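# Hang the loaded sealant gun on the back hooks

## Task

Put the sealant gun, with its cartridge still fitted, onto the two curved hooks at the rear of the table so that it ends up hanging still and supported only by those hooks. The gun must not drop more than a few centimetres at any point, since that usually means failure. Declare that you are finished once it hangs there.

## Robot and tools

ROBOT. Two seven-joint arms, left_arm and right_arm, each with a two-finger gripper that opens to 140 mm. The left_arm fingers are rigid. The right_arm fingers can hinge: a part held near the fingertip quarter of the pads is squeezed normally, but deeper toward the palm the fingers may wrap, hold loosely, or let go. Pressing the fingertips into a surface can fold them, unless they are fully closed. Bases in the scene frame: left_arm at (+0.055, +0.383, 0), right_arm at (-0.059, -0.301, 0).

FRAMES. The scene frame has its origin at table-top height, midway between the arms. +z points up, +x points out over the table, and left_arm is on the +y side. Reported end_effector_position (m) and end_effector_quat_wxyz use this frame. The reported point is the centre of the closed pads. Each gripper's fingers point along its own +z and close along its own y. Commanded offsets are expressed in the axes of that arm's current Hand target, not in scene axes.

execute_actions(actions, cameras). actions is a list of actions. Each action is a table of 1 to 15 rows, one per 1/30 s step; a short table repeats its final row until step 15. Every row holds 20 numbers in [-1, 1], with both arms always included. The first 10 are left_arm: dx, dy, dz, rx, ry, rz, position, force_limit, speed, activate. The last 10 are right_arm in the same order. dx..rz are an offset from that arm's Hand target as it was when the action began, and every row counts from that same start. Repeating an offset in a later action therefore moves the arm further. Scale: 1.0 = 0.6 m for dx/dy/dz, and 1.0 = 180 degrees for the rotation vector rx/ry/rz. Six zeros mean nothing new for that arm. Always resend the gripper numbers you want, because 0 is a real value there. Keep activate at 0. Send 1 only when fault reads 7 or 13, with the outside of the fingers clear; it closes, reopens and releases any part. cameras is a list of names, ["all"] or []. An unknown name voids the call.

GRIPPER NUMBERS. position: +1 fully open; the pads meet near -0.8; -1 closes until blocked. force_limit: -1 to +1 sets the squeeze, about 14 N to 58 N on narrow parts at slow speed. speed: -1 to +1 gives about 30 to 250 mm/s, and faster closes grip harder. Both force_limit and speed start at +1. After closing, object_status should read 2 (stopped while closing). 0 means moving, 1 means blocked while opening, 3 means reached the target or the pads met. To tighten, raise force_limit and change position slightly (-1 to -0.98). To loosen, open and reclose slowly. position_measured is in counts: 3 is open, about 139 is 60 mm, 230 is where the pads meet.

move(target, speed, blend, stop_force, zero, blocking, cameras). target is one 20-number row laid out as above, or a list of up to 15 such rows that act as waypoints. Every waypoint offset counts from the Hand target at the start of the move, not from the previous waypoint. Grippers travel in straight lines with no obstacle avoidance, and a move is capped at 10 s. speed is in m/s, 0.002 to 2, default 0.25; give one value or one per waypoint. blend is a corner radius in metres; 0 stops at each waypoint. stop_force is optional, 20 to 40 N, shared by both arms. It ends an arm's path when its estimated push reaches that value. Aim a few cm past the contact and move slowly. Do not rely on it while the gripper turns, and omit it when backing away from contact. zero (default true) resets the force baseline; use it only with stop_force. blocking=false returns after 0.5 s and cannot be combined with stop_force. The result adds a "move:" line with the outcome: done (within 3 mm and 2 degrees), off_target, moving, held or fault. It also shows limits, where paced means the pose was clipped and held means steps were withheld.

OTHER TOOLS. wait(seconds 0 to 3600) lets time pass. stop() brakes a running move. zoom_image(camera, region [x0,y0,x1,y1], at most 504 px per side) enlarges part of the newest image from cam_high, cam_low, cam_left_wrist or cam_right_wrist, each 672x504. clear_fault(arm) clears a reported torque or force fault. read_manual(section) returns only licence texts. finished_scene(scene) ends the scene for good. Call it only once the gun hangs still on the hooks, and call nothing after it in the same reply.

CONTROL NOTES. Each step the commanded pose is limited to 70 mm and 16 degrees from the measured pose, so large offsets take several actions. Hand target is the last commanded pose after this limit. A gripper often stops short of it; send the remaining gap as an offset. To stop pushing on something, command the target back behind the gripper.

RESULT LINES. Each result reports pose, Hand target, gripper state, joint positions, joint velocities ("within noise" when still), joint torques, external joint torques, and Flange force along the gripper's x y z axes; weight being held shows up in these. Wrist depth gives a 7x7 grid of distances in mm, with '-' meaning no value. MOTOR HOT warns before an over-temperature brake.

AVOID. Any arm faults if an outside force reaches 40 N, and the gun's weight counts toward it. Joint contact torque limits are 35/35/32/30/12/12/12 N m, and joints must stay inside their ranges and speed limits. Avoid fast motion into contact, collisions between the two grippers or arms, hard squeezes on a part still resting on something, and swinging the load quickly. Never let the gun or cartridge fall, slide off the table, or be released while moving.

Each tool is called after ">>>" as a command line: name --argument value for each argument, lists and objects as JSON in quotes; but a table of rows of numbers goes row by row, as --pt "numbers of a row", without its own name.

## Session

>>> execute_actions --actions '[]'

Scene clock: 0.00 s.
left_arm: end_effector_position=(+0.7515, -0.0684, +0.2054) position_measured=3 object_status=3 fault=0 end_effector_quat_wxyz=(+0.359, +0.346, +0.844, -0.196) | right_arm: end_effector_position=(+0.2918, -0.0427, +0.2800) position_measured=3 object_status=3 fault=0 end_effector_quat_wxyz=(+0.006, +0.960, -0.095, -0.263)
Joint positions: left_arm=[0.177 0.63 -0.777 -1.891 0.252 3.125 1.792] | right_arm=[0.508 0.057 -0.044 -1.853 0.259 1.441 -0.961]
Joint velocities: within noise
Joint torques (N m): no reading
External joint torques (N m): no reading
Flange force (N): no reading
Wrist depth (mm): cam_left_wrist=[370 362 356 349 315 334 328 / 477 466 457 443 390 419 413 / 666 605 638 568 289 2180 1662 / - 132 932 802 268 1270 123 / - 3122 5374 - 238 168 107 / - - - - - - - / - - - - - - 157] | cam_right_wrist=[328 330 335 340 344 347 354 / 369 375 378 384 389 394 399 / 423 430 435 443 448 457 460 / 480 487 510 520 534 508 510 / 458 132 620 632 648 654 117 / - 733 788 771 743 1962 112 / - 2090 - 1945 1804 1804 -]
Hand target: left_arm +0.7515, -0.0684, +0.2054; +0.359, +0.346, +0.844, -0.196 | right_arm +0.2918, -0.0427, +0.2800; +0.006, +0.960, -0.095, -0.263
Tool commands: left_gripper/position=+1.0 left_gripper/force_limit=+1.0 left_gripper/speed=+1.0 left_gripper/activate=+0.0 right_gripper/position=+1.0 right_gripper/force_limit=+1.0 right_gripper/speed=+1.0 right_gripper/activate=+0.0

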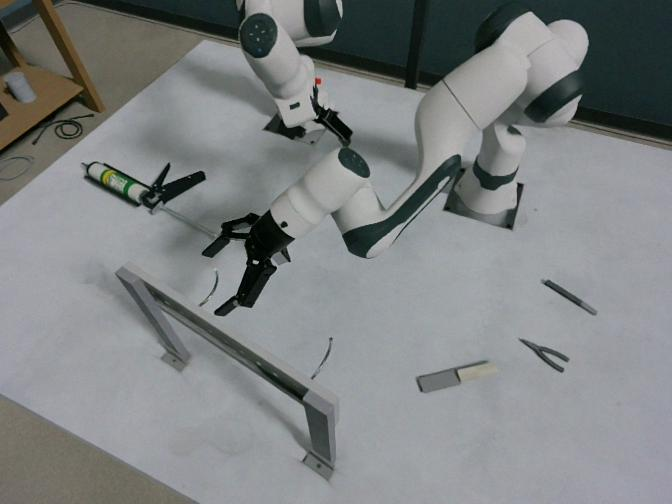

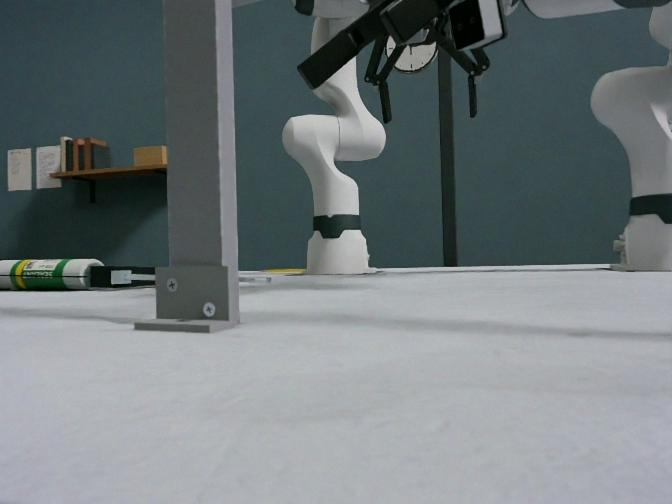

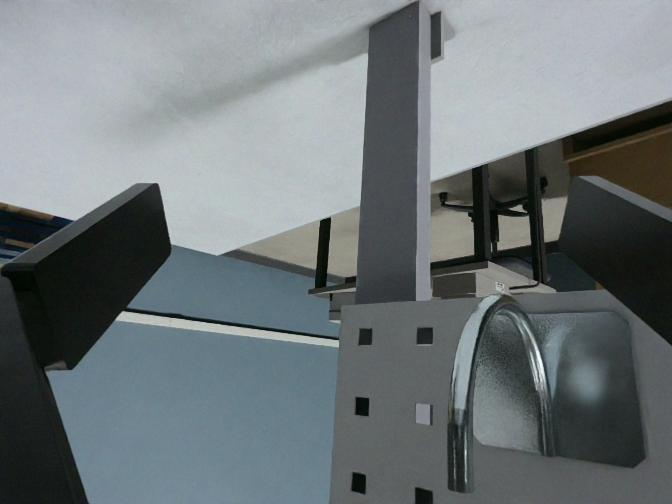

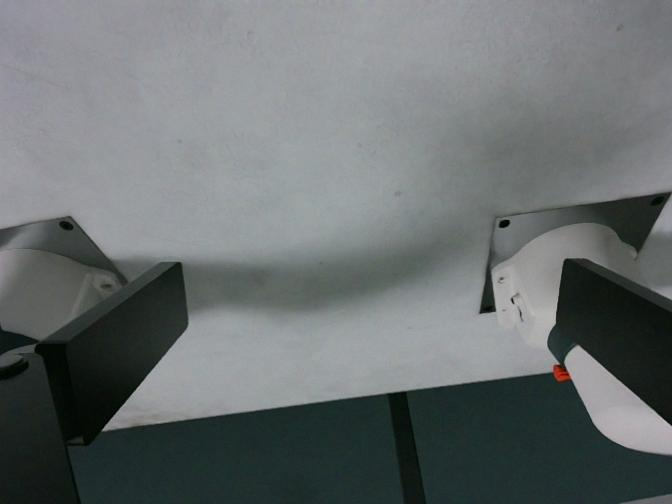

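>>> zoom_image --camera "cam_high" --region '[60, 130, 360, 355]'

>>> zoom_image --camera "cam_high" --region '[70, 140, 220, 250]'

>>> zoom_image --camera "cam_high" --region '[110, 230, 350, 480]'

>>> zoom_image --camera "cam_left_wrist" --region '[300, 200, 672, 504]'

Scaled by 1.680 from the camera's image (finer frame: 960x720).

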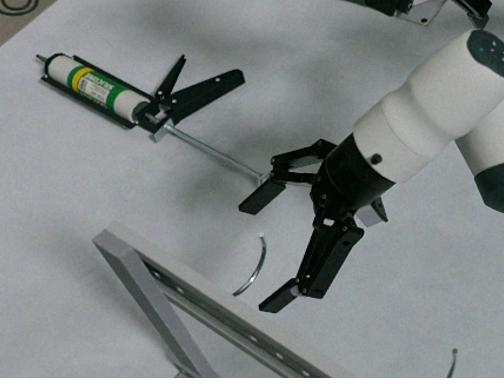

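Scaled by 3.360 from the camera's image (finer frame: 960x720).

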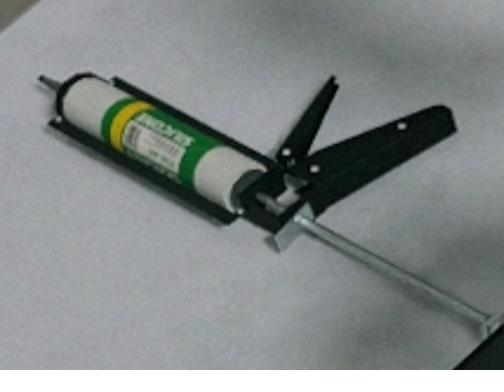

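Scaled by 2.016 from the camera's image (finer frame: 960x720).

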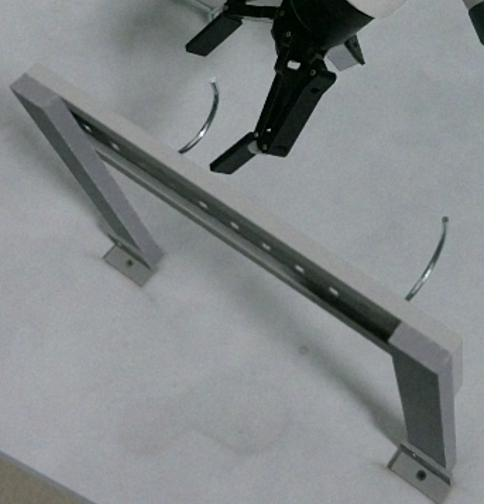

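Scaled by 1.355 from the camera's image (finer frame: 960x720).

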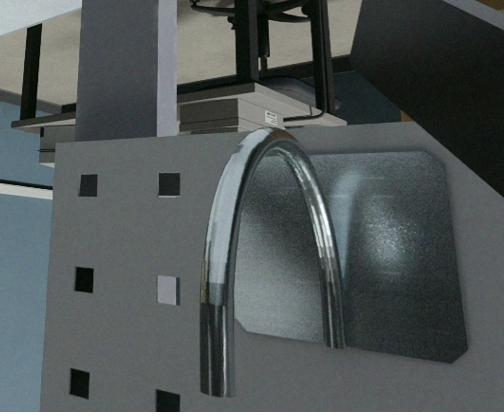

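>>> move --target '[0,0,0,0,0,0,1,1,1,0,0.431,0.680,-0.339,0.142,0.120,0.4635,1,1,1,0]' --cameras '["all"]'

Scene clock: 102.83 s.
left_arm: end_effector_position=(+0.7515, -0.0684, +0.2054) position_measured=3 object_status=3 fault=0 end_effector_quat_wxyz=(+0.359, +0.346, +0.844, -0.196) | right_arm: end_effector_position=(+0.5387, -0.5006, +0.3501) position_measured=3 object_status=3 fault=0 end_effector_quat_wxyz=(-0.002, -0.667, +0.745, +0.000)
Joint positions: left_arm=[0.177 0.63 -0.777 -1.891 0.252 3.125 1.792] | right_arm=[0.114 0.258 -0.489 -1.428 0.118 1.655 -0.282]
Joint velocities: left_arm=[within noise] | right_arm=[0 0 -0.001 0 0 -0.001 0.004]
Joint torques (N m): left_arm=[-0.64 -39.32 -13.82 20.66 1.24 3.5 0.01] | right_arm=[-0.7 -37.82 -3.22 24.2 1.32 2.58 0.12]
External joint torques (N m): left_arm=[-0.51 0.82 -0.13 -0.11 0.04 0.08 0.04] | right_arm=[-0.44 0.13 0.48 -0.05 0.6 -0.01 0.12]
Flange force (N): left_arm=[-0.2 0.3 2.9] | right_arm=[0.5 -1.8 -0.2]
Wrist depth (mm): cam_left_wrist=[372 361 357 346 317 334 329 / 479 464 458 447 390 419 416 / 678 610 633 566 509 2180 1687 / - 132 924 791 269 1328 123 / - - - 263 247 164 108 / 3449 - - 241 221 - - / - - - - - 168 -] | cam_right_wrist=[434 434 436 429 413 434 433 / 455 452 452 447 446 449 453 / 473 473 474 472 463 468 474 / 495 491 494 493 498 491 487 / - 132 521 518 515 517 117 / - 544 542 544 542 543 112 / - 569 578 575 574 572 569]
Hand target: left_arm +0.7515, -0.0684, +0.2054; +0.359, +0.346, +0.844, -0.196 | right_arm +0.5401, -0.4989, +0.3497; +0.000, -0.663, +0.748, +0.000
Off the commanded pose: left_arm 0.000 m, 0 deg | right_arm 0.002 m, 1 deg.
move: done
cam_right_wrist: T_world_to_cam=[[-0.99196, 0.12534, -0.01759, 0.61623], [0.11684, 0.96025, 0.25349, 0.34502], [0.04866, 0.2494, -0.96718, 0.58385]] pos_world=[0.54255, -0.55416, 0.48806]

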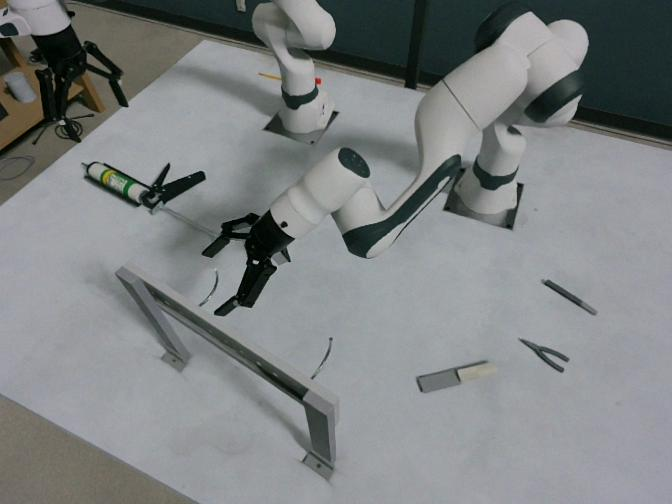

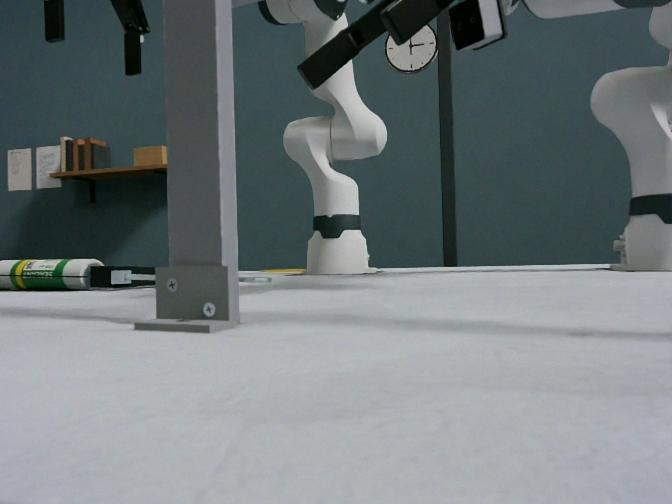

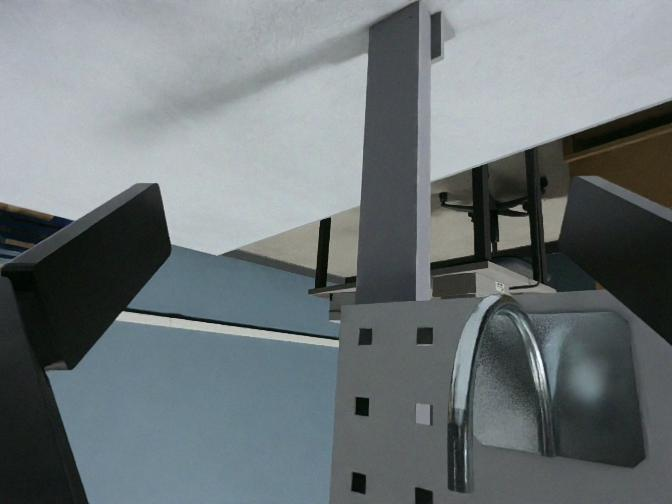

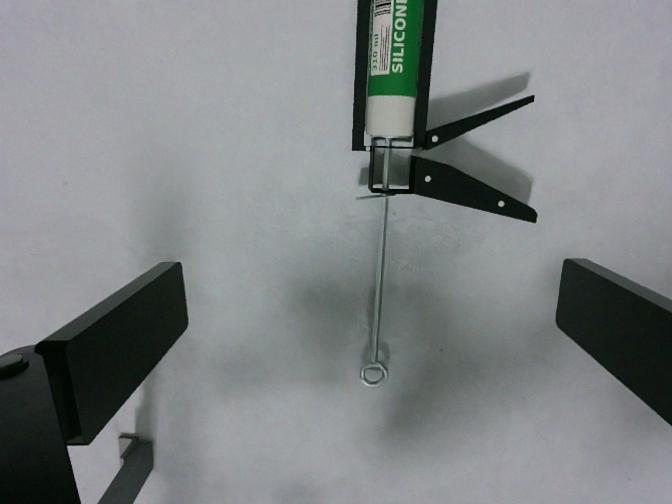

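>>> zoom_image --camera "cam_right_wrist" --region '[320, 0, 560, 220]'

>>> zoom_image --camera "cam_low" --region '[0, 230, 280, 340]'

Scaled by 2.100 from the camera's image (finer frame: 960x720).

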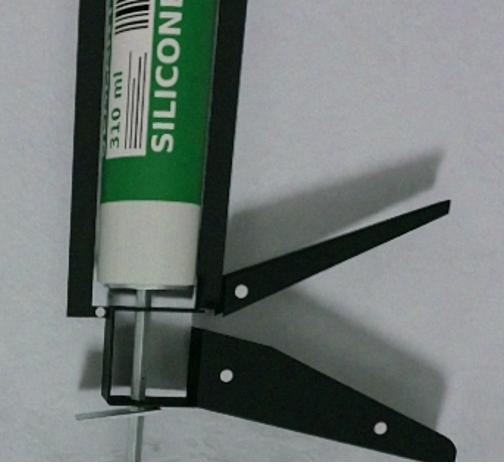

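Scaled by 1.800 from the camera's image (finer frame: 960x720).

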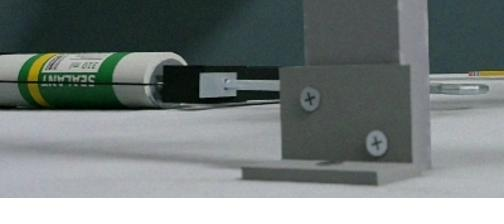

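>>> move --target '[0,0,0,0,0,0,1,1,1,0,0.16,0.0667,0,0,0,0.0156,1,1,1,0]' --cameras '["cam_right_wrist"]'

>>> zoom_image --camera "cam_right_wrist" --region '[250, 20, 550, 330]'

Scene clock: 135.57 s.
left_arm: end_effector_position=(+0.7515, -0.0684, +0.2054) position_measured=3 object_status=3 fault=0 end_effector_quat_wxyz=(+0.359, +0.346, +0.844, -0.196) | right_arm: end_effector_position=(+0.4888, -0.5878, +0.3498) position_measured=3 object_status=3 fault=0 end_effector_quat_wxyz=(+0.001, -0.642, +0.767, +0.002)
Joint positions: left_arm=[0.177 0.63 -0.777 -1.891 0.252 3.125 1.792] | right_arm=[0.015 0.219 -0.547 -1.486 0.117 1.669 -0.377]
Joint velocities: left_arm=[within noise] | right_arm=[0.001 -0.001 0 0.001 0.001 0 -0.006]
Joint torques (N m): left_arm=[-0.63 -39.28 -13.84 20.64 1.25 3.49 -0.01] | right_arm=[-1.12 -36.32 -2.71 23.61 0.74 2.84 -0.31]
External joint torques (N m): left_arm=[-0.54 0.7 -0.26 -0.02 0.06 0.1 0.02] | right_arm=[-1.06 -0.54 0.68 -0.72 -0.02 0.25 -0.31]
Flange force (N): left_arm=[-0.4 0.2 2.7] | right_arm=[-0.1 4.5 2.8]
Wrist depth (mm): cam_left_wrist=[371 363 354 346 317 336 330 / 478 466 455 441 388 423 413 / 676 605 635 569 511 1662 1724 / - 132 910 805 1242 1313 123 / - 3555 6245 255 232 165 108 / - - - - - - - / - - - - - 177 -] | cam_right_wrist=[434 433 433 413 430 429 432 / 455 452 449 421 449 452 451 / 474 471 474 450 465 472 469 / 499 492 495 493 483 489 487 / - 132 521 519 517 523 117 / - 544 547 547 547 544 112 / - 579 572 574 574 575 575]
Hand target: left_arm +0.7515, -0.0684, +0.2054; +0.359, +0.346, +0.844, -0.196 | right_arm +0.4889, -0.5894, +0.3497; +0.000, -0.645, +0.764, +0.000
Off the commanded pose: left_arm 0.000 m, 0 deg | right_arm 0.002 m, 1 deg.
move: done
cam_right_wrist: T_world_to_cam=[[-0.98146, 0.19084, -0.01782, 0.61108], [0.17975, 0.94873, 0.25999, 0.39477], [0.06652, 0.25196, -0.96545, 0.59995]] pos_world=[0.48888, -0.64231, 0.48747]

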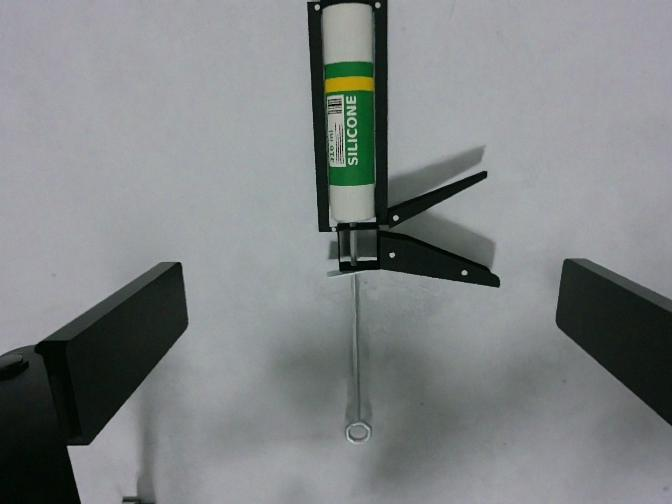

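Scaled by 1.626 from the camera's image (finer frame: 960x720).

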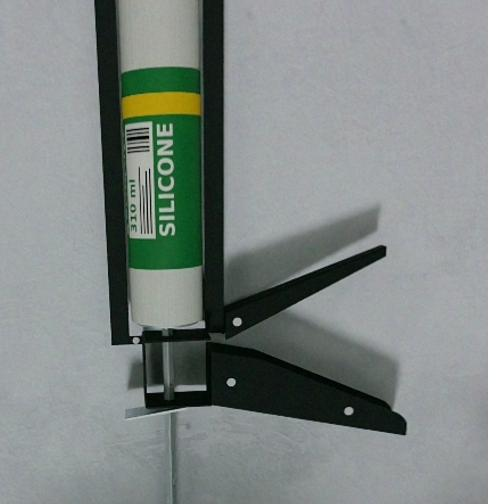

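>>> move --target '[0,0,0,0,0,0,1,1,1,0,0.0225,0,0.416,0,0,0,1,1,1,0]' --cameras '["cam_low","cam_right_wrist","cam_high"]'

Scene clock: 184.30 s.
left_arm: end_effector_position=(+0.7515, -0.0684, +0.2054) position_measured=3 object_status=3 fault=0 end_effector_quat_wxyz=(+0.359, +0.346, +0.844, -0.196) | right_arm: end_effector_position=(+0.4844, -0.6017, +0.0984) position_measured=3 object_status=3 fault=0 end_effector_quat_wxyz=(-0.003, -0.642, +0.766, +0.003)
Joint positions: left_arm=[0.177 0.63 -0.777 -1.891 0.252 3.125 1.792] | right_arm=[-0.036 0.4 -0.483 -1.903 0.229 2.241 -0.477]
Joint velocities: left_arm=[within noise] | right_arm=[0 0.001 0 0 0.001 0.002 -0.006]
Joint torques (N m): left_arm=[-0.66 -39.33 -13.81 20.63 1.25 3.51 -0.01] | right_arm=[-1.44 -40.92 -4.76 22.45 0.94 2.78 -0.26]
External joint torques (N m): left_arm=[-0.52 0.9 -0.1 -0.15 0.05 0.09 0.02] | right_arm=[-1.35 -0.85 0.99 -0.12 0.34 0.19 -0.26]
Flange force (N): left_arm=[-0.1 0.2 3.1] | right_arm=[1.4 1.3 0.7]
Wrist depth (mm): cam_left_wrist=[369 362 353 345 316 337 329 / 483 466 456 442 391 423 414 / 662 605 635 569 508 1639 1662 / - 132 947 802 271 1256 123 / - - - 255 229 - 107 / 3501 2888 - - 219 - - / - - - 230 - - -] | cam_right_wrist=[208 208 209 166 188 208 209 / 217 218 218 174 198 218 218 / 228 227 227 183 206 228 227 / 238 236 241 193 217 236 234 / 245 132 250 214 222 248 117 / - 261 263 258 230 232 123 / - 279 279 278 279 278 278]
Hand target: left_arm +0.7515, -0.0684, +0.2054; +0.359, +0.346, +0.844, -0.196 | right_arm +0.4865, -0.6025, +0.1001; +0.000, -0.645, +0.764, +0.000
Off the commanded pose: left_arm 0.000 m, 0 deg | right_arm 0.003 m, 1 deg.
move: done
cam_right_wrist: T_world_to_cam=[[-0.98203, 0.18834, -0.01187, 0.60318], [0.17911, 0.95003, 0.25567, 0.47565], [0.05943, 0.24895, -0.96669, 0.3628]] pos_world=[0.48559, -0.6558, 0.23626]
Images, in order (width x height): cam_high 672x504, cam_low 672x504, cam_right_wrist 672x504.

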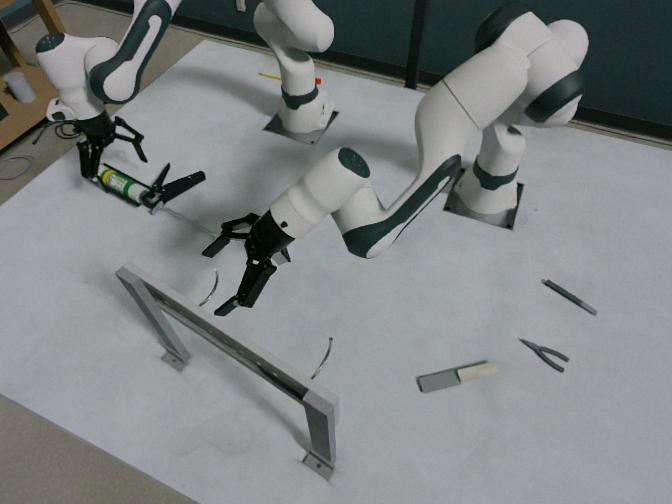

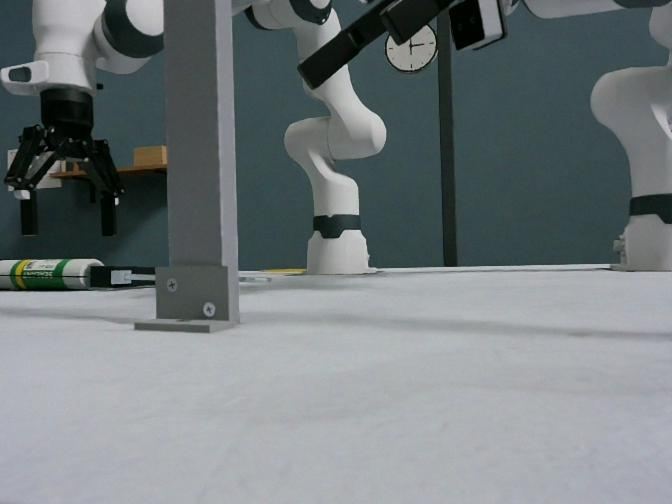

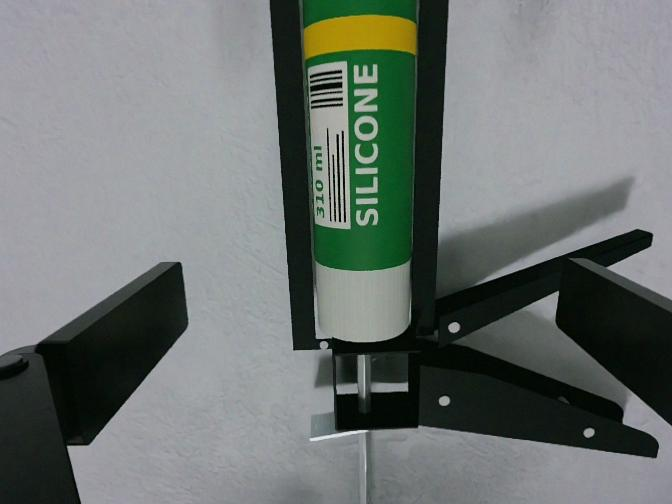

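>>> move --target '[0,0,0,0,0,0,1,1,1,0,0,0,0.1035,0,0,0,1,0,-1,0]' --speed 0.08 --cameras '["cam_low","cam_right_wrist"]'

>>> zoom_image --camera "cam_low" --region '[0, 170, 200, 320]'

Scene clock: 205.77 s.
left_arm: end_effector_position=(+0.7515, -0.0684, +0.2054) position_measured=3 object_status=3 fault=0 end_effector_quat_wxyz=(+0.359, +0.346, +0.844, -0.196) | right_arm: end_effector_position=(+0.4853, -0.6016, +0.0374) position_measured=3 object_status=3 fault=0 end_effector_quat_wxyz=(-0.002, -0.643, +0.766, +0.002)
Joint positions: left_arm=[0.177 0.63 -0.777 -1.891 0.252 3.125 1.792] | right_arm=[-0.082 0.497 -0.425 -1.927 0.281 2.36 -0.511]
Joint velocities: left_arm=[within noise] | right_arm=[-0.001 0.001 0.001 0 0 0.004 -0.003]
Joint torques (N m): left_arm=[-0.65 -39.31 -13.8 20.62 1.23 3.5 -0.05] | right_arm=[-1.45 -42.79 -4.92 20.77 0.74 2.76 -0.12]
External joint torques (N m): left_arm=[-0.61 0.74 -0.21 -0.11 0.04 0.1 -0.02] | right_arm=[-1.3 -0.56 1.39 -0.49 0.2 0.16 -0.12]
Flange force (N): left_arm=[-0.3 -0.1 2.9] | right_arm=[0.9 2.1 1.3]
Wrist depth (mm): cam_left_wrist=[369 359 355 347 316 335 329 / 484 471 434 443 389 420 413 / 670 608 682 572 506 2101 1699 / - 132 928 814 1236 1284 123 / - - - - 248 - 112 / - - - - - - - / - - - 229 212 - -] | cam_right_wrist=[154 154 151 110 111 153 153 / - 161 159 116 119 160 160 / 167 168 166 123 123 168 167 / 176 174 174 127 130 175 174 / - 132 183 136 156 181 117 / - 193 195 158 158 163 123 / - 206 206 196 190 167 201]
Hand target: left_arm +0.7515, -0.0684, +0.2054; +0.359, +0.346, +0.844, -0.196 | right_arm +0.4865, -0.6025, +0.0380; +0.000, -0.645, +0.764, +0.000
Off the commanded pose: left_arm 0.000 m, 0 deg | right_arm 0.002 m, 0 deg.
move: done
cam_right_wrist: T_world_to_cam=[[-0.98219, 0.18735, -0.01422, 0.60277], [0.17753, 0.95015, 0.25633, 0.49179], [0.06154, 0.24924, -0.96648, 0.30291]] pos_world=[0.48608, -0.6557, 0.17527]

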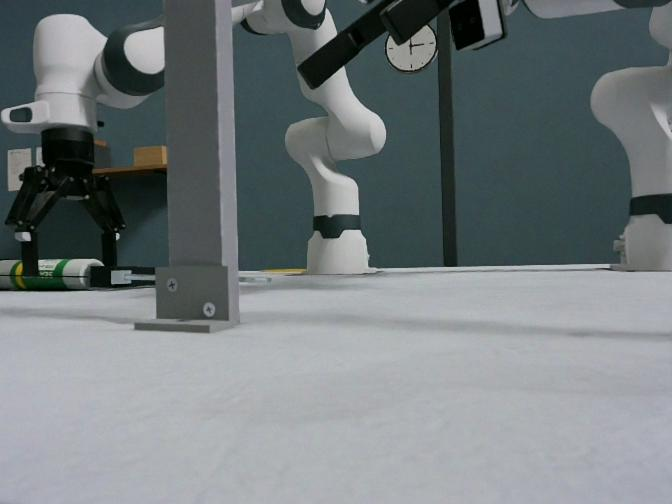

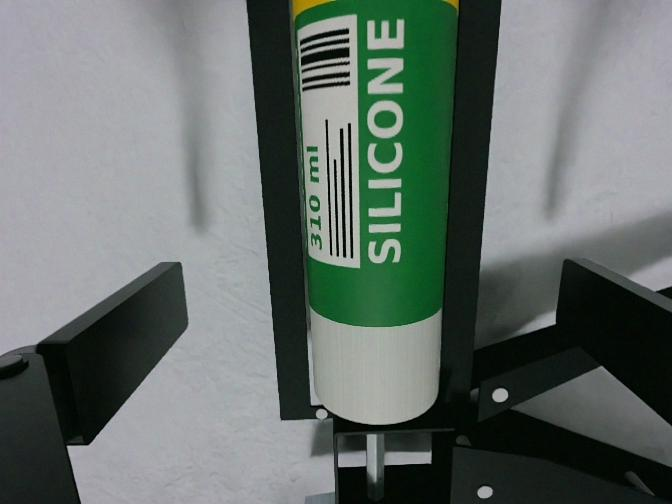

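Scaled by 2.520 from the camera's image (finer frame: 960x720).

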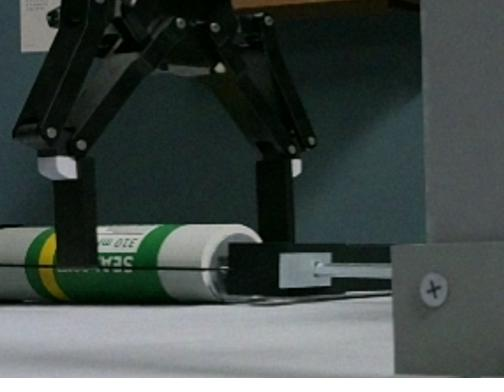

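>>> execute_actions --actions '[[[0,0,0,0,0,0,1,1,1,0,0,0,0,0,0,0,-1,0,-1,0]],[[0,0,0,0,0,0,1,1,1,0,0,0,0,0,0,0,-1,0,-1,0]],[[0,0,0,0,0,0,1,1,1,0,0,0,0,0,0,0,-1,0,-1,0]],[[0,0,0,0,0,0,1,1,1,0,0,0,0,0,0,0,-1,0,-1,0]],[[0,0,0,0,0,0,1,1,1,0,0,0,0,0,0,0,-1,0,-1,0]],[[0,0,0,0,0,0,1,1,1,0,0,0,0,0,0,0,-1,0,-1,0]]]' --cameras '["cam_low","cam_right_wrist"]'

>>> zoom_image --camera "cam_low" --region '[0, 170, 200, 320]'

Scene clock: 222.67 s.
left_arm: end_effector_position=(+0.7515, -0.0684, +0.2054) position_measured=3 object_status=3 fault=0 end_effector_quat_wxyz=(+0.359, +0.346, +0.844, -0.196) | right_arm: end_effector_position=(+0.4855, -0.6017, +0.0374) position_measured=111 object_status=2 fault=0 end_effector_quat_wxyz=(-0.001, -0.643, +0.766, +0.002)
Joint positions: left_arm=[0.177 0.63 -0.777 -1.891 0.252 3.125 1.792] | right_arm=[-0.086 0.497 -0.421 -1.927 0.281 2.361 -0.512]
Joint torques (N m): left_arm=[-0.63 -39.3 -13.77 20.64 1.24 3.48 -0.06] | right_arm=[-1.04 -42.54 -5.14 20.97 0.98 3.22 -0.13]
External joint torques (N m): left_arm=[-0.62 0.93 -0.17 -0.19 0.05 0.06 -0.03] | right_arm=[-0.81 -0.11 1.2 -0.37 0.43 0.6 -0.13]
External joint torques at the end of the 2nd action: left_arm=[-0.53 0.8 -0.14 -0.14 0.06 0.09 0.03] | right_arm=[-1.01 -0.47 0.94 -0.5 0.07 0.25 -0.17]
External joint torques at the end of the 3rd action: left_arm=[-0.45 0.9 0.01 -0.08 0.03 0.08 0] | right_arm=[-1.1 -0.61 1.08 -0.44 0.08 0.27 -0.15]
External joint torques at the end of the 4th action: left_arm=[-0.59 0.77 -0.2 -0.12 0.03 0.08 0.01] | right_arm=[-1.27 -0.54 0.95 -0.46 0.07 0.25 -0.18]
External joint torques at the end of the 5th action: left_arm=[-0.67 1.02 -0.18 -0.21 0.05 0.06 -0.04] | right_arm=[-0.94 0.04 1.13 -0.55 0.39 0.57 -0.15]
Flange force (N): left_arm=[-0.2 0.1 3.3] | right_arm=[0.5 1.6 2.7]
Flange force at the end of the 2nd action (N): left_arm=[-0.1 0.2 2.8] | right_arm=[0.5 2.6 1.1]
Flange force at the end of the 3rd action (N): left_arm=[-0.3 0.3 3.4] | right_arm=[0.6 2.6 1.0]
Flange force at the end of the 4th action (N): left_arm=[-0.2 0.0 2.8] | right_arm=[1.0 2.5 1.1]
Flange force at the end of the 5th action (N): left_arm=[-0.2 0.1 3.5] | right_arm=[0.7 1.9 2.9]
Wrist depth (mm): cam_left_wrist=[373 361 357 347 318 337 330 / 474 464 458 441 392 425 411 / 672 602 638 566 503 1662 1724 / - 133 928 281 264 1313 123 / - - - 264 227 165 107 / - - - - - - - / - - - - 206 - 156] | cam_right_wrist=[154 154 132 110 112 153 153 / - 160 158 116 121 160 160 / 167 168 166 121 124 167 167 / 176 176 173 127 133 174 175 / 183 182 134 135 156 118 158 / - 77 193 148 159 159 - / - - 206 195 190 166 -]
Hand target: left_arm +0.7515, -0.0684, +0.2054; +0.359, +0.346, +0.844, -0.196 | right_arm +0.4865, -0.6025, +0.0380; +0.000, -0.645, +0.764, +0.000
Off the commanded pose: left_arm 0.000 m, 0 deg | right_arm 0.001 m, 0 deg.
cam_right_wrist: T_world_to_cam=[[-0.98228, 0.18676, -0.01552, 0.60278], [0.17655, 0.95, 0.25756, 0.49216], [0.06285, 0.25026, -0.96614, 0.30283]] pos_world=[0.48618, -0.6559, 0.17517]

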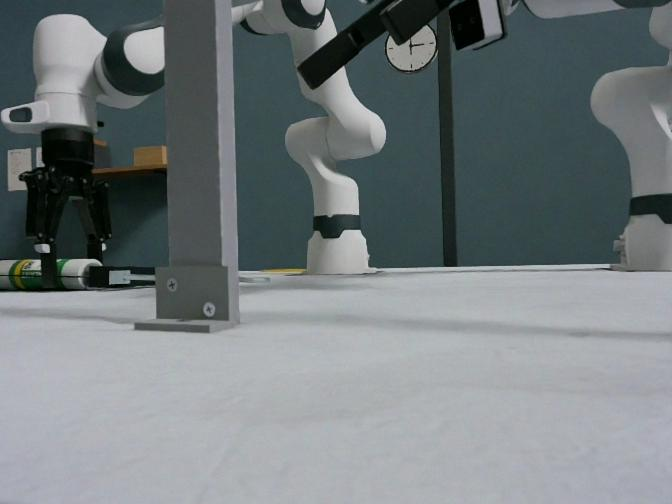

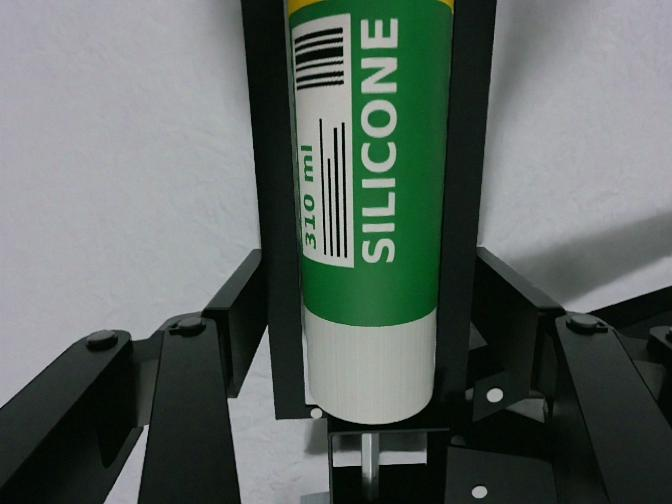

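Scaled by 2.520 from the camera's image (finer frame: 960x720).

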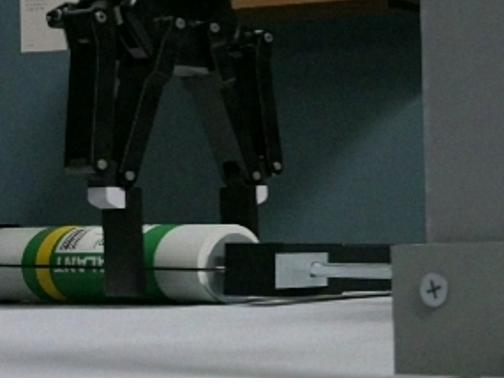

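>>> move --target '[0,0,0,0,0,0,1,1,1,0,0,0,-0.1,0,0,0,-1,0,-1,0]' --speed 0.06 --cameras '["cam_low","cam_right_wrist"]'

Scene clock: 228.13 s.
left_arm: end_effector_position=(+0.7515, -0.0684, +0.2054) position_measured=3 object_status=3 fault=0 end_effector_quat_wxyz=(+0.359, +0.346, +0.844, -0.196) | right_arm: end_effector_position=(+0.4820, -0.6003, +0.0901) position_measured=111 object_status=2 fault=0 end_effector_quat_wxyz=(-0.002, -0.647, +0.763, +0.007)
Joint positions: left_arm=[0.177 0.63 -0.777 -1.891 0.252 3.125 1.792] | right_arm=[-0.047 0.409 -0.471 -1.91 0.235 2.25 -0.494]
Joint velocities: left_arm=[within noise] | right_arm=[0.001 0.002 -0.001 0.001 0 -0.004 0.001]
Joint torques (N m): left_arm=[-0.62 -39.3 -13.85 20.64 1.25 3.5 -0.02] | right_arm=[-0.78 -45.62 -6.52 25.34 0.42 2.77 0.16]
External joint torques (N m): left_arm=[-0.45 0.8 -0.16 -0.12 0.04 0.09 0.01] | right_arm=[-0.7 -5.36 -0.79 2.94 -0.17 0.19 0.16]
Flange force (N): left_arm=[-0.1 0.3 2.6] | right_arm=[-0.6 3.1 -10.0]
Wrist depth (mm): cam_left_wrist=[367 362 355 347 316 335 330 / 479 467 455 443 390 423 414 / 666 606 640 569 517 2243 1674 / - 132 939 1863 272 1320 123 / - - - - 245 - 107 / - - - 240 222 - - / - - - - - 169 158] | cam_right_wrist=[200 200 197 112 116 201 201 / 209 208 138 117 120 210 210 / 219 219 215 124 127 220 220 / 230 229 225 134 148 228 231 / 239 236 134 139 156 119 158 / - 76 252 152 159 160 - / - - 269 191 183 166 -]
Hand target: left_arm +0.7515, -0.0684, +0.2054; +0.359, +0.346, +0.844, -0.196 | right_arm +0.4865, -0.6025, +0.0980; +0.000, -0.645, +0.764, +0.000
Off the commanded pose: left_arm 0.000 m, 0 deg | right_arm 0.009 m, 1 deg.
move: off_target (right_arm)
cam_right_wrist: T_world_to_cam=[[-0.9841, 0.1775, -0.00616, 0.59428], [0.16976, 0.95028, 0.26104, 0.48099], [0.05219, 0.25584, -0.96531, 0.36213]] pos_world=[0.48428, -0.65521, 0.22767]

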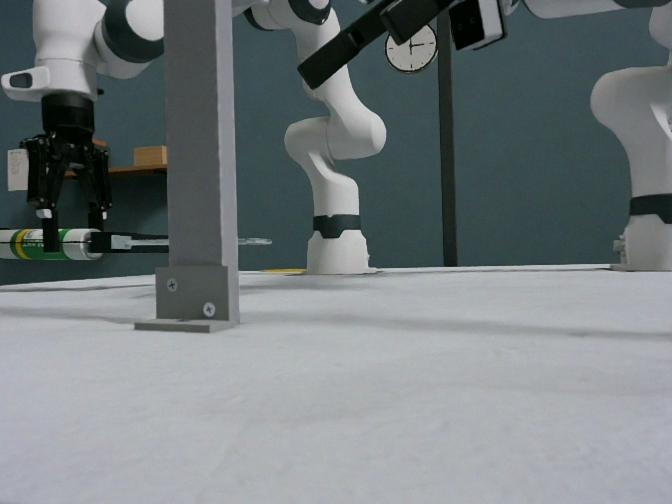

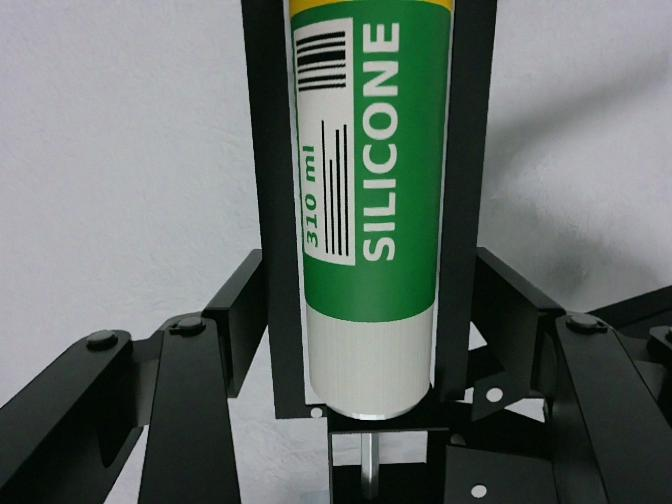

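>>> move --pt "0 0 -0.17 0 0 0 1 1 1 0 0 0 0 0 0 0 -1 0 -1 0" --pt "0.1728 -0.0473 -0.3487 0.0066 -0.364 -0.509 1 1 1 0 0 0 0 0 0 0 -1 0 -1 0" --speed 0.25 --blend 0.03 --cameras '["cam_left_wrist","cam_high"]'

Scene clock: 265.53 s.
left_arm: end_effector_position=(+0.5801, +0.0785, +0.2692) position_measured=3 object_status=3 fault=0 end_effector_quat_wxyz=(+0.472, -0.470, +0.530, -0.525) | right_arm: end_effector_position=(+0.4817, -0.6006, +0.0906) position_measured=111 object_status=2 fault=0 end_effector_quat_wxyz=(-0.003, -0.646, +0.763, +0.007)
Joint positions: left_arm=[-1.243 0.567 0.301 -2.549 -0.856 4.559 -0.063] | right_arm=[-0.042 0.409 -0.476 -1.91 0.235 2.249 -0.493]
Joint velocities: left_arm=[0 0 -0.001 -0.002 0.001 0 -0.007] | right_arm=[within noise]
Joint torques (N m): left_arm=[-1.04 -30.3 4.62 8.14 -0.4 2.88 -0.35] | right_arm=[-0.46 -45.51 -6.43 25.26 0.7 2.78 0.09]
External joint torques (N m): left_arm=[-1.07 1 -0.77 0.1 -0.3 0.35 -0.25] | right_arm=[0.03 -5.25 -0.29 2.88 0.11 0.2 0.09]
Flange force (N): left_arm=[2.8 4.1 -2.0] | right_arm=[-1.5 3.0 -9.5]
Wrist depth (mm): cam_left_wrist=[- - - - 2009 1926 416 / - - - - 2082 630 417 / 2458 4621 - - 2222 630 379 / - 132 3916 464 508 692 123 / - - 3727 3916 530 534 112 / - - 3851 - - 644 450 / - - 2888 2925 - 653 471] | cam_right_wrist=[201 200 198 112 115 202 202 / 209 209 137 117 121 210 211 / 219 220 215 124 127 220 221 / 229 230 225 134 148 229 231 / 238 238 134 139 156 118 158 / - 77 252 152 159 160 - / - - 269 191 183 166 -]
Hand target: left_arm +0.5802, +0.0793, +0.2700; +0.473, -0.471, +0.527, -0.527 | right_arm +0.4865, -0.6025, +0.0980; +0.000, -0.645, +0.764, +0.000
Off the commanded pose: left_arm 0.001 m, 0 deg | right_arm 0.009 m, 1 deg.
joint sent to its limit (left arm) — joint 6 (wrist pitch), upper limit. The joint targets still meet the commanded pose.
move: done; limits=paced
cam_left_wrist: T_world_to_cam=[[0.00667, 0.01435, -0.99987, 0.27315], [-0.30478, 0.95235, 0.01163, 0.08938], [0.9524, 0.30467, 0.01073, -0.44296]] pos_world=[0.44729, 0.04592, 0.27683]
Images, in order (width x height): cam_high 672x504, cam_left_wrist 672x504.

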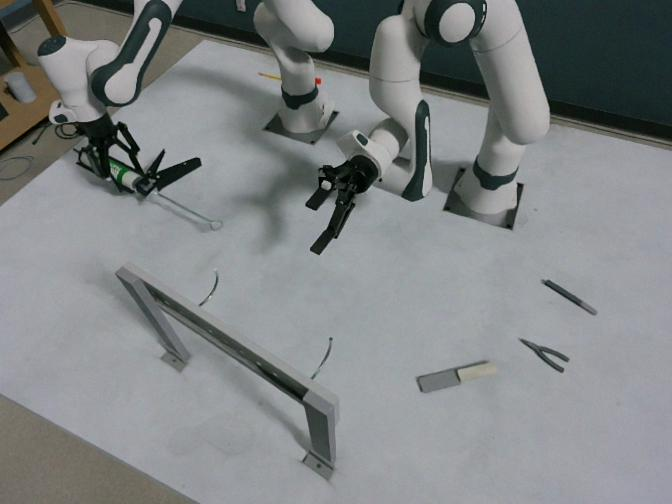

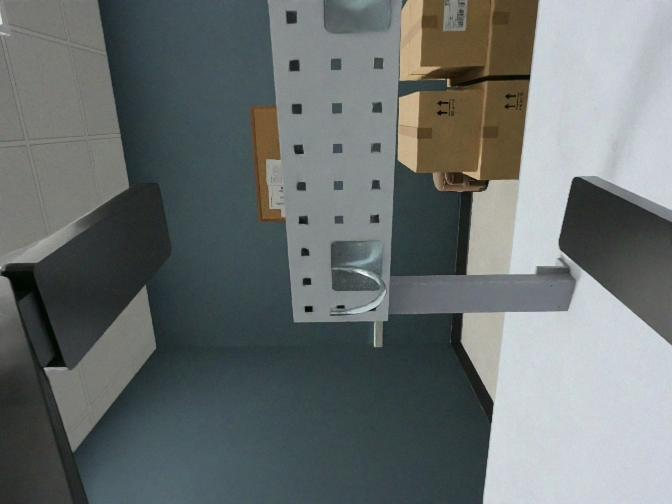

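>>> zoom_image --camera "cam_left_wrist" --region '[270, 220, 420, 340]'

>>> move --target '[0.14,0,0.06,0,0,0,1,1,1,0,0,0,0,0,0,0,-1,0,-1,0]' --speed 0.25 --cameras '["cam_left_wrist"]'

>>> zoom_image --camera "cam_left_wrist" --region '[250, 0, 450, 150]'

>>> zoom_image --camera "cam_left_wrist" --region '[250, 300, 450, 450]'

Scaled by 3.360 from the camera's image (finer frame: 960x720).

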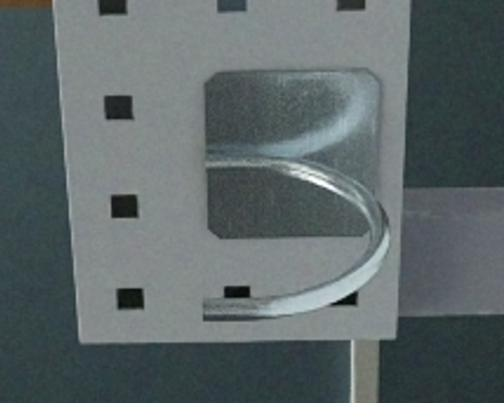

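Scene clock: 285.13 s.
left_arm: end_effector_position=(+0.6063, -0.0088, +0.2710) position_measured=3 object_status=3 fault=0 end_effector_quat_wxyz=(+0.471, -0.471, +0.526, -0.529) | right_arm: end_effector_position=(+0.4817, -0.6006, +0.0906) position_measured=111 object_status=2 fault=0 end_effector_quat_wxyz=(-0.003, -0.646, +0.763, +0.007)
Joint positions: left_arm=[-1.294 0.679 0.276 -2.234 -0.984 4.435 0.104] | right_arm=[-0.042 0.409 -0.476 -1.91 0.235 2.249 -0.493]
Joint velocities: left_arm=[0 0 0.001 0 0 0 0.005] | right_arm=[within noise]
Joint torques (N m): left_arm=[-1 -36.64 5.76 11.72 0.22 2.31 0.08] | right_arm=[-0.49 -45.53 -6.41 25.3 0.7 2.77 0.05]
External joint torques (N m): left_arm=[-0.87 1.06 -0.76 0.19 -0.34 -0.21 0.17] | right_arm=[-0.38 -5.19 -0.57 2.82 0.11 0.18 0.05]
Flange force (N): left_arm=[4.3 2.4 -0.1] | right_arm=[-0.8 3.0 -9.3]
Wrist depth (mm): cam_left_wrist=[2784 - - - 2120 566 420 / - - 3254 - 2382 1975 425 / 3040 4360 3984 - 2045 2180 389 / - 133 4054 - 3081 3081 123 / - - - 477 3668 564 112 / - - - - 507 529 446 / - - - - - 645 473] | cam_right_wrist=[200 200 198 112 115 202 202 / 210 210 138 117 121 210 211 / 219 219 216 123 127 220 221 / 230 230 225 134 148 230 232 / 238 239 134 139 159 118 158 / - 77 252 152 159 160 - / - - 269 191 183 167 -]
Hand target: left_arm +0.6068, -0.0081, +0.2699; +0.473, -0.471, +0.527, -0.527 | right_arm +0.4865, -0.6025, +0.0980; +0.000, -0.645, +0.764, +0.000
Off the commanded pose: left_arm 0.001 m, 0 deg | right_arm 0.009 m, 1 deg.
move: done
cam_left_wrist: T_world_to_cam=[[0.01196, 0.00271, -0.99992, 0.27274], [-0.3047, 0.95245, -0.00106, 0.18381], [0.95237, 0.30469, 0.01222, -0.4418]] pos_world=[0.4735, -0.04119, 0.27831]

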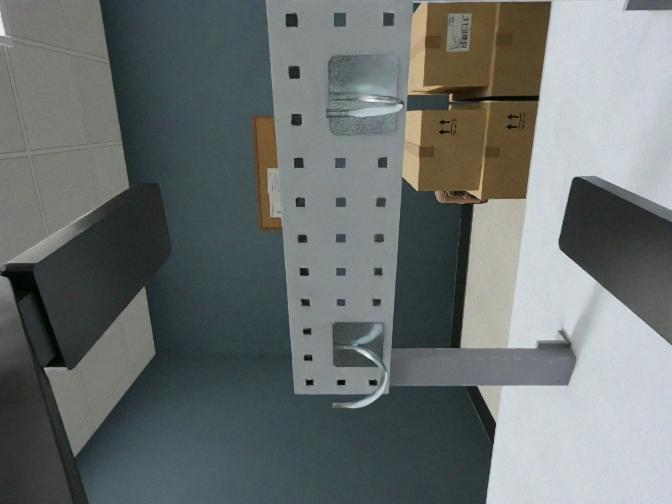

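Scaled by 2.520 from the camera's image (finer frame: 960x720).

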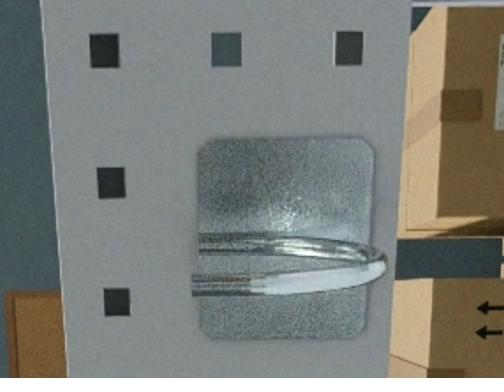

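Scaled by 2.520 from the camera's image (finer frame: 960x720).

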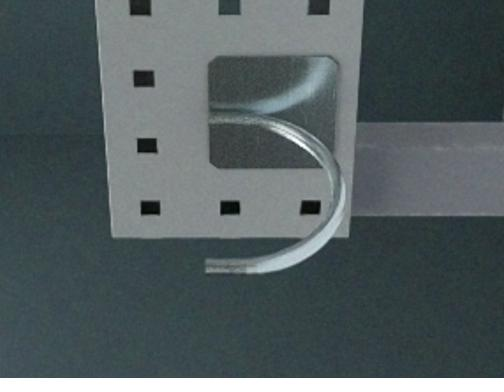

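>>> move --target '[0.16,0,0.1,0,0,0,1,1,1,0,0,0,0,0,0,0,-1,0,-1,0]' --speed 0.25 --cameras '["cam_left_wrist"]'

>>> zoom_image --camera "cam_left_wrist" --region '[250, 100, 450, 300]'

Scene clock: 354.40 s.
left_arm: end_effector_position=(+0.6557, -0.1103, +0.2713) position_measured=3 object_status=3 fault=0 end_effector_quat_wxyz=(+0.472, -0.471, +0.525, -0.529) | right_arm: end_effector_position=(+0.4817, -0.6006, +0.0906) position_measured=111 object_status=2 fault=0 end_effector_quat_wxyz=(-0.003, -0.646, +0.763, +0.007)
Joint positions: left_arm=[-1.299 0.897 0.278 -1.724 -1.14 4.268 0.373] | right_arm=[-0.042 0.409 -0.476 -1.91 0.235 2.249 -0.493]
Joint velocities: left_arm=[0 -0.001 -0.001 -0.001 0 0 0.006] | right_arm=[within noise]
Joint torques (N m): left_arm=[-0.87 -45.44 7.62 16.06 1.24 2.12 0.15] | right_arm=[-0.49 -45.55 -6.44 25.31 0.7 2.78 0.09]
External joint torques (N m): left_arm=[-0.75 0.94 -1.08 0.35 -0.32 -0.22 0.25] | right_arm=[-0.36 -5.26 -0.6 2.85 0.11 0.19 0.09]
Flange force (N): left_arm=[5.9 1.9 1.3] | right_arm=[-0.9 3.0 -9.5]
Wrist depth (mm): cam_left_wrist=[- - - 3851 2009 520 400 / - 2853 - - 315 314 317 / 2432 - - - 2120 2063 384 / - 123 3851 358 4531 3301 123 / - - - - 3984 644 112 / - - 3668 - - 600 442 / - 2818 - 483 508 526 466] | cam_right_wrist=[201 200 197 112 115 201 202 / 209 209 137 117 121 211 211 / 219 219 215 124 127 220 221 / 229 229 226 134 148 229 231 / 238 238 134 139 156 118 158 / - 76 252 152 158 160 - / - - 270 191 183 167 -]
Hand target: left_arm +0.6559, -0.1101, +0.2698; +0.473, -0.471, +0.527, -0.527 | right_arm +0.4865, -0.6025, +0.0980; +0.000, -0.645, +0.764, +0.000
Off the commanded pose: left_arm 0.002 m, 0 deg | right_arm 0.009 m, 1 deg.
move: done
cam_left_wrist: T_world_to_cam=[[0.01307, 0.00352, -0.99991, 0.27216], [-0.306, 0.95203, -0.00065, 0.29635], [0.95194, 0.30598, 0.01352, -0.45788]] pos_world=[0.523, -0.14299, 0.27852]

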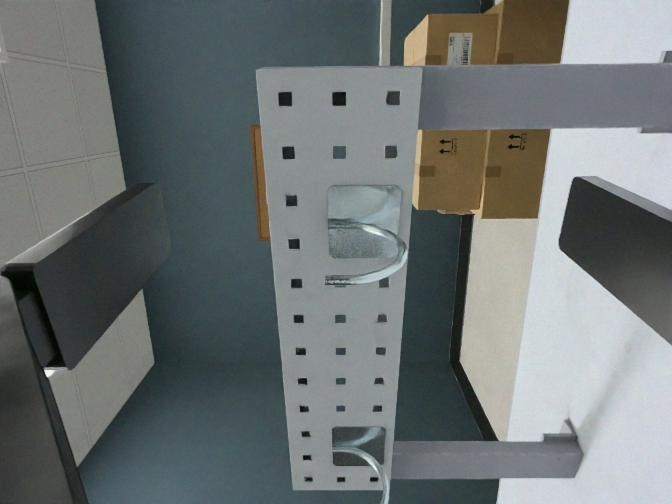

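Scaled by 2.520 from the camera's image (finer frame: 960x720).

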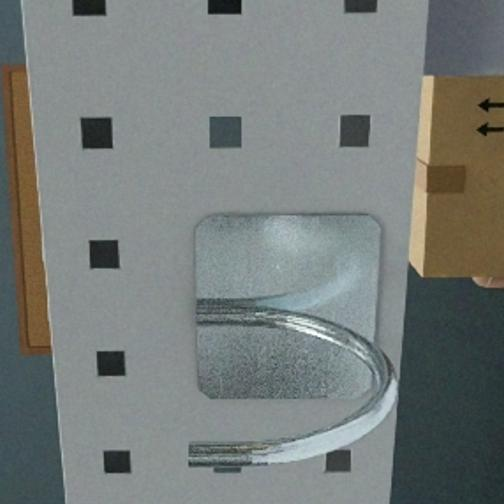

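>>> move --target '[-0.568,-0.3,-0.3245,-0.5,0,0,1,1,1,0,0,0,0,0,0,0,-1,0,-1,0]' --speed 0.3 --cameras '["cam_high"]'

Scene clock: 386.83 s.
left_arm: end_effector_position=(+0.5005, +0.2508, +0.4486) position_measured=3 object_status=3 fault=0 end_effector_quat_wxyz=(+0.081, -0.663, +0.733, -0.131) | right_arm: end_effector_position=(+0.4817, -0.6006, +0.0906) position_measured=111 object_status=2 fault=0 end_effector_quat_wxyz=(-0.003, -0.646, +0.763, +0.007)
Joint positions: left_arm=[-1.989 -0.24 1.398 -1.464 -2.824 4.558 2.698] | right_arm=[-0.042 0.409 -0.476 -1.91 0.235 2.249 -0.493]
Joint velocities: left_arm=[-0.001 0 0 0 -0.002 -0.001 0.006] | right_arm=[within noise]
Joint torques (N m): left_arm=[-0.96 5.84 -6.54 18.35 -1.13 2.05 0.2] | right_arm=[-0.48 -45.51 -6.45 25.33 0.7 2.77 0.05]
External joint torques (N m): left_arm=[-0.87 0.71 -0.2 0.15 -0.43 0.44 0.22] | right_arm=[-0.46 -5.39 -0.72 2.96 0.11 0.2 0.05]
Flange force (N): left_arm=[0.0 0.0 0.0] | right_arm=[-0.6 3.0 -9.7]
Wrist depth (mm): cam_left_wrist=[674 628 585 548 516 491 468 / 690 672 628 583 549 516 483 / 494 623 670 624 576 540 501 / - 142 711 662 608 586 123 / - 831 768 718 651 615 112 / - 2311 846 773 715 655 615 / - 3349 917 840 753 700 658] | cam_right_wrist=[201 201 197 112 116 202 202 / 209 209 137 117 121 211 211 / 219 219 215 124 127 220 221 / 229 230 226 134 148 229 232 / 239 238 134 138 156 118 158 / - 77 252 153 158 160 - / - - 270 191 183 167 -]
Hand target: left_arm +0.4994, +0.2497, +0.4501; +0.008, -0.668, +0.744, -0.012 | right_arm +0.4865, -0.6025, +0.0980; +0.000, -0.645, +0.764, +0.000
Off the commanded pose: left_arm 0.002 m, 18 deg; orientation clipped | right_arm 0.009 m, 1 deg.
joint sent to its limit (left arm) — joint 5 (forearm roll), lower limit; joint 6 (wrist pitch), upper limit. The joint targets are off in orientation, not in position.
move: off_target (left_arm); limits=paced

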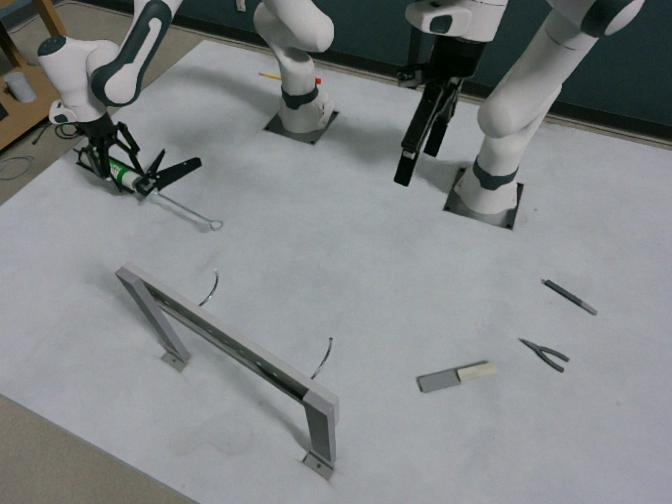

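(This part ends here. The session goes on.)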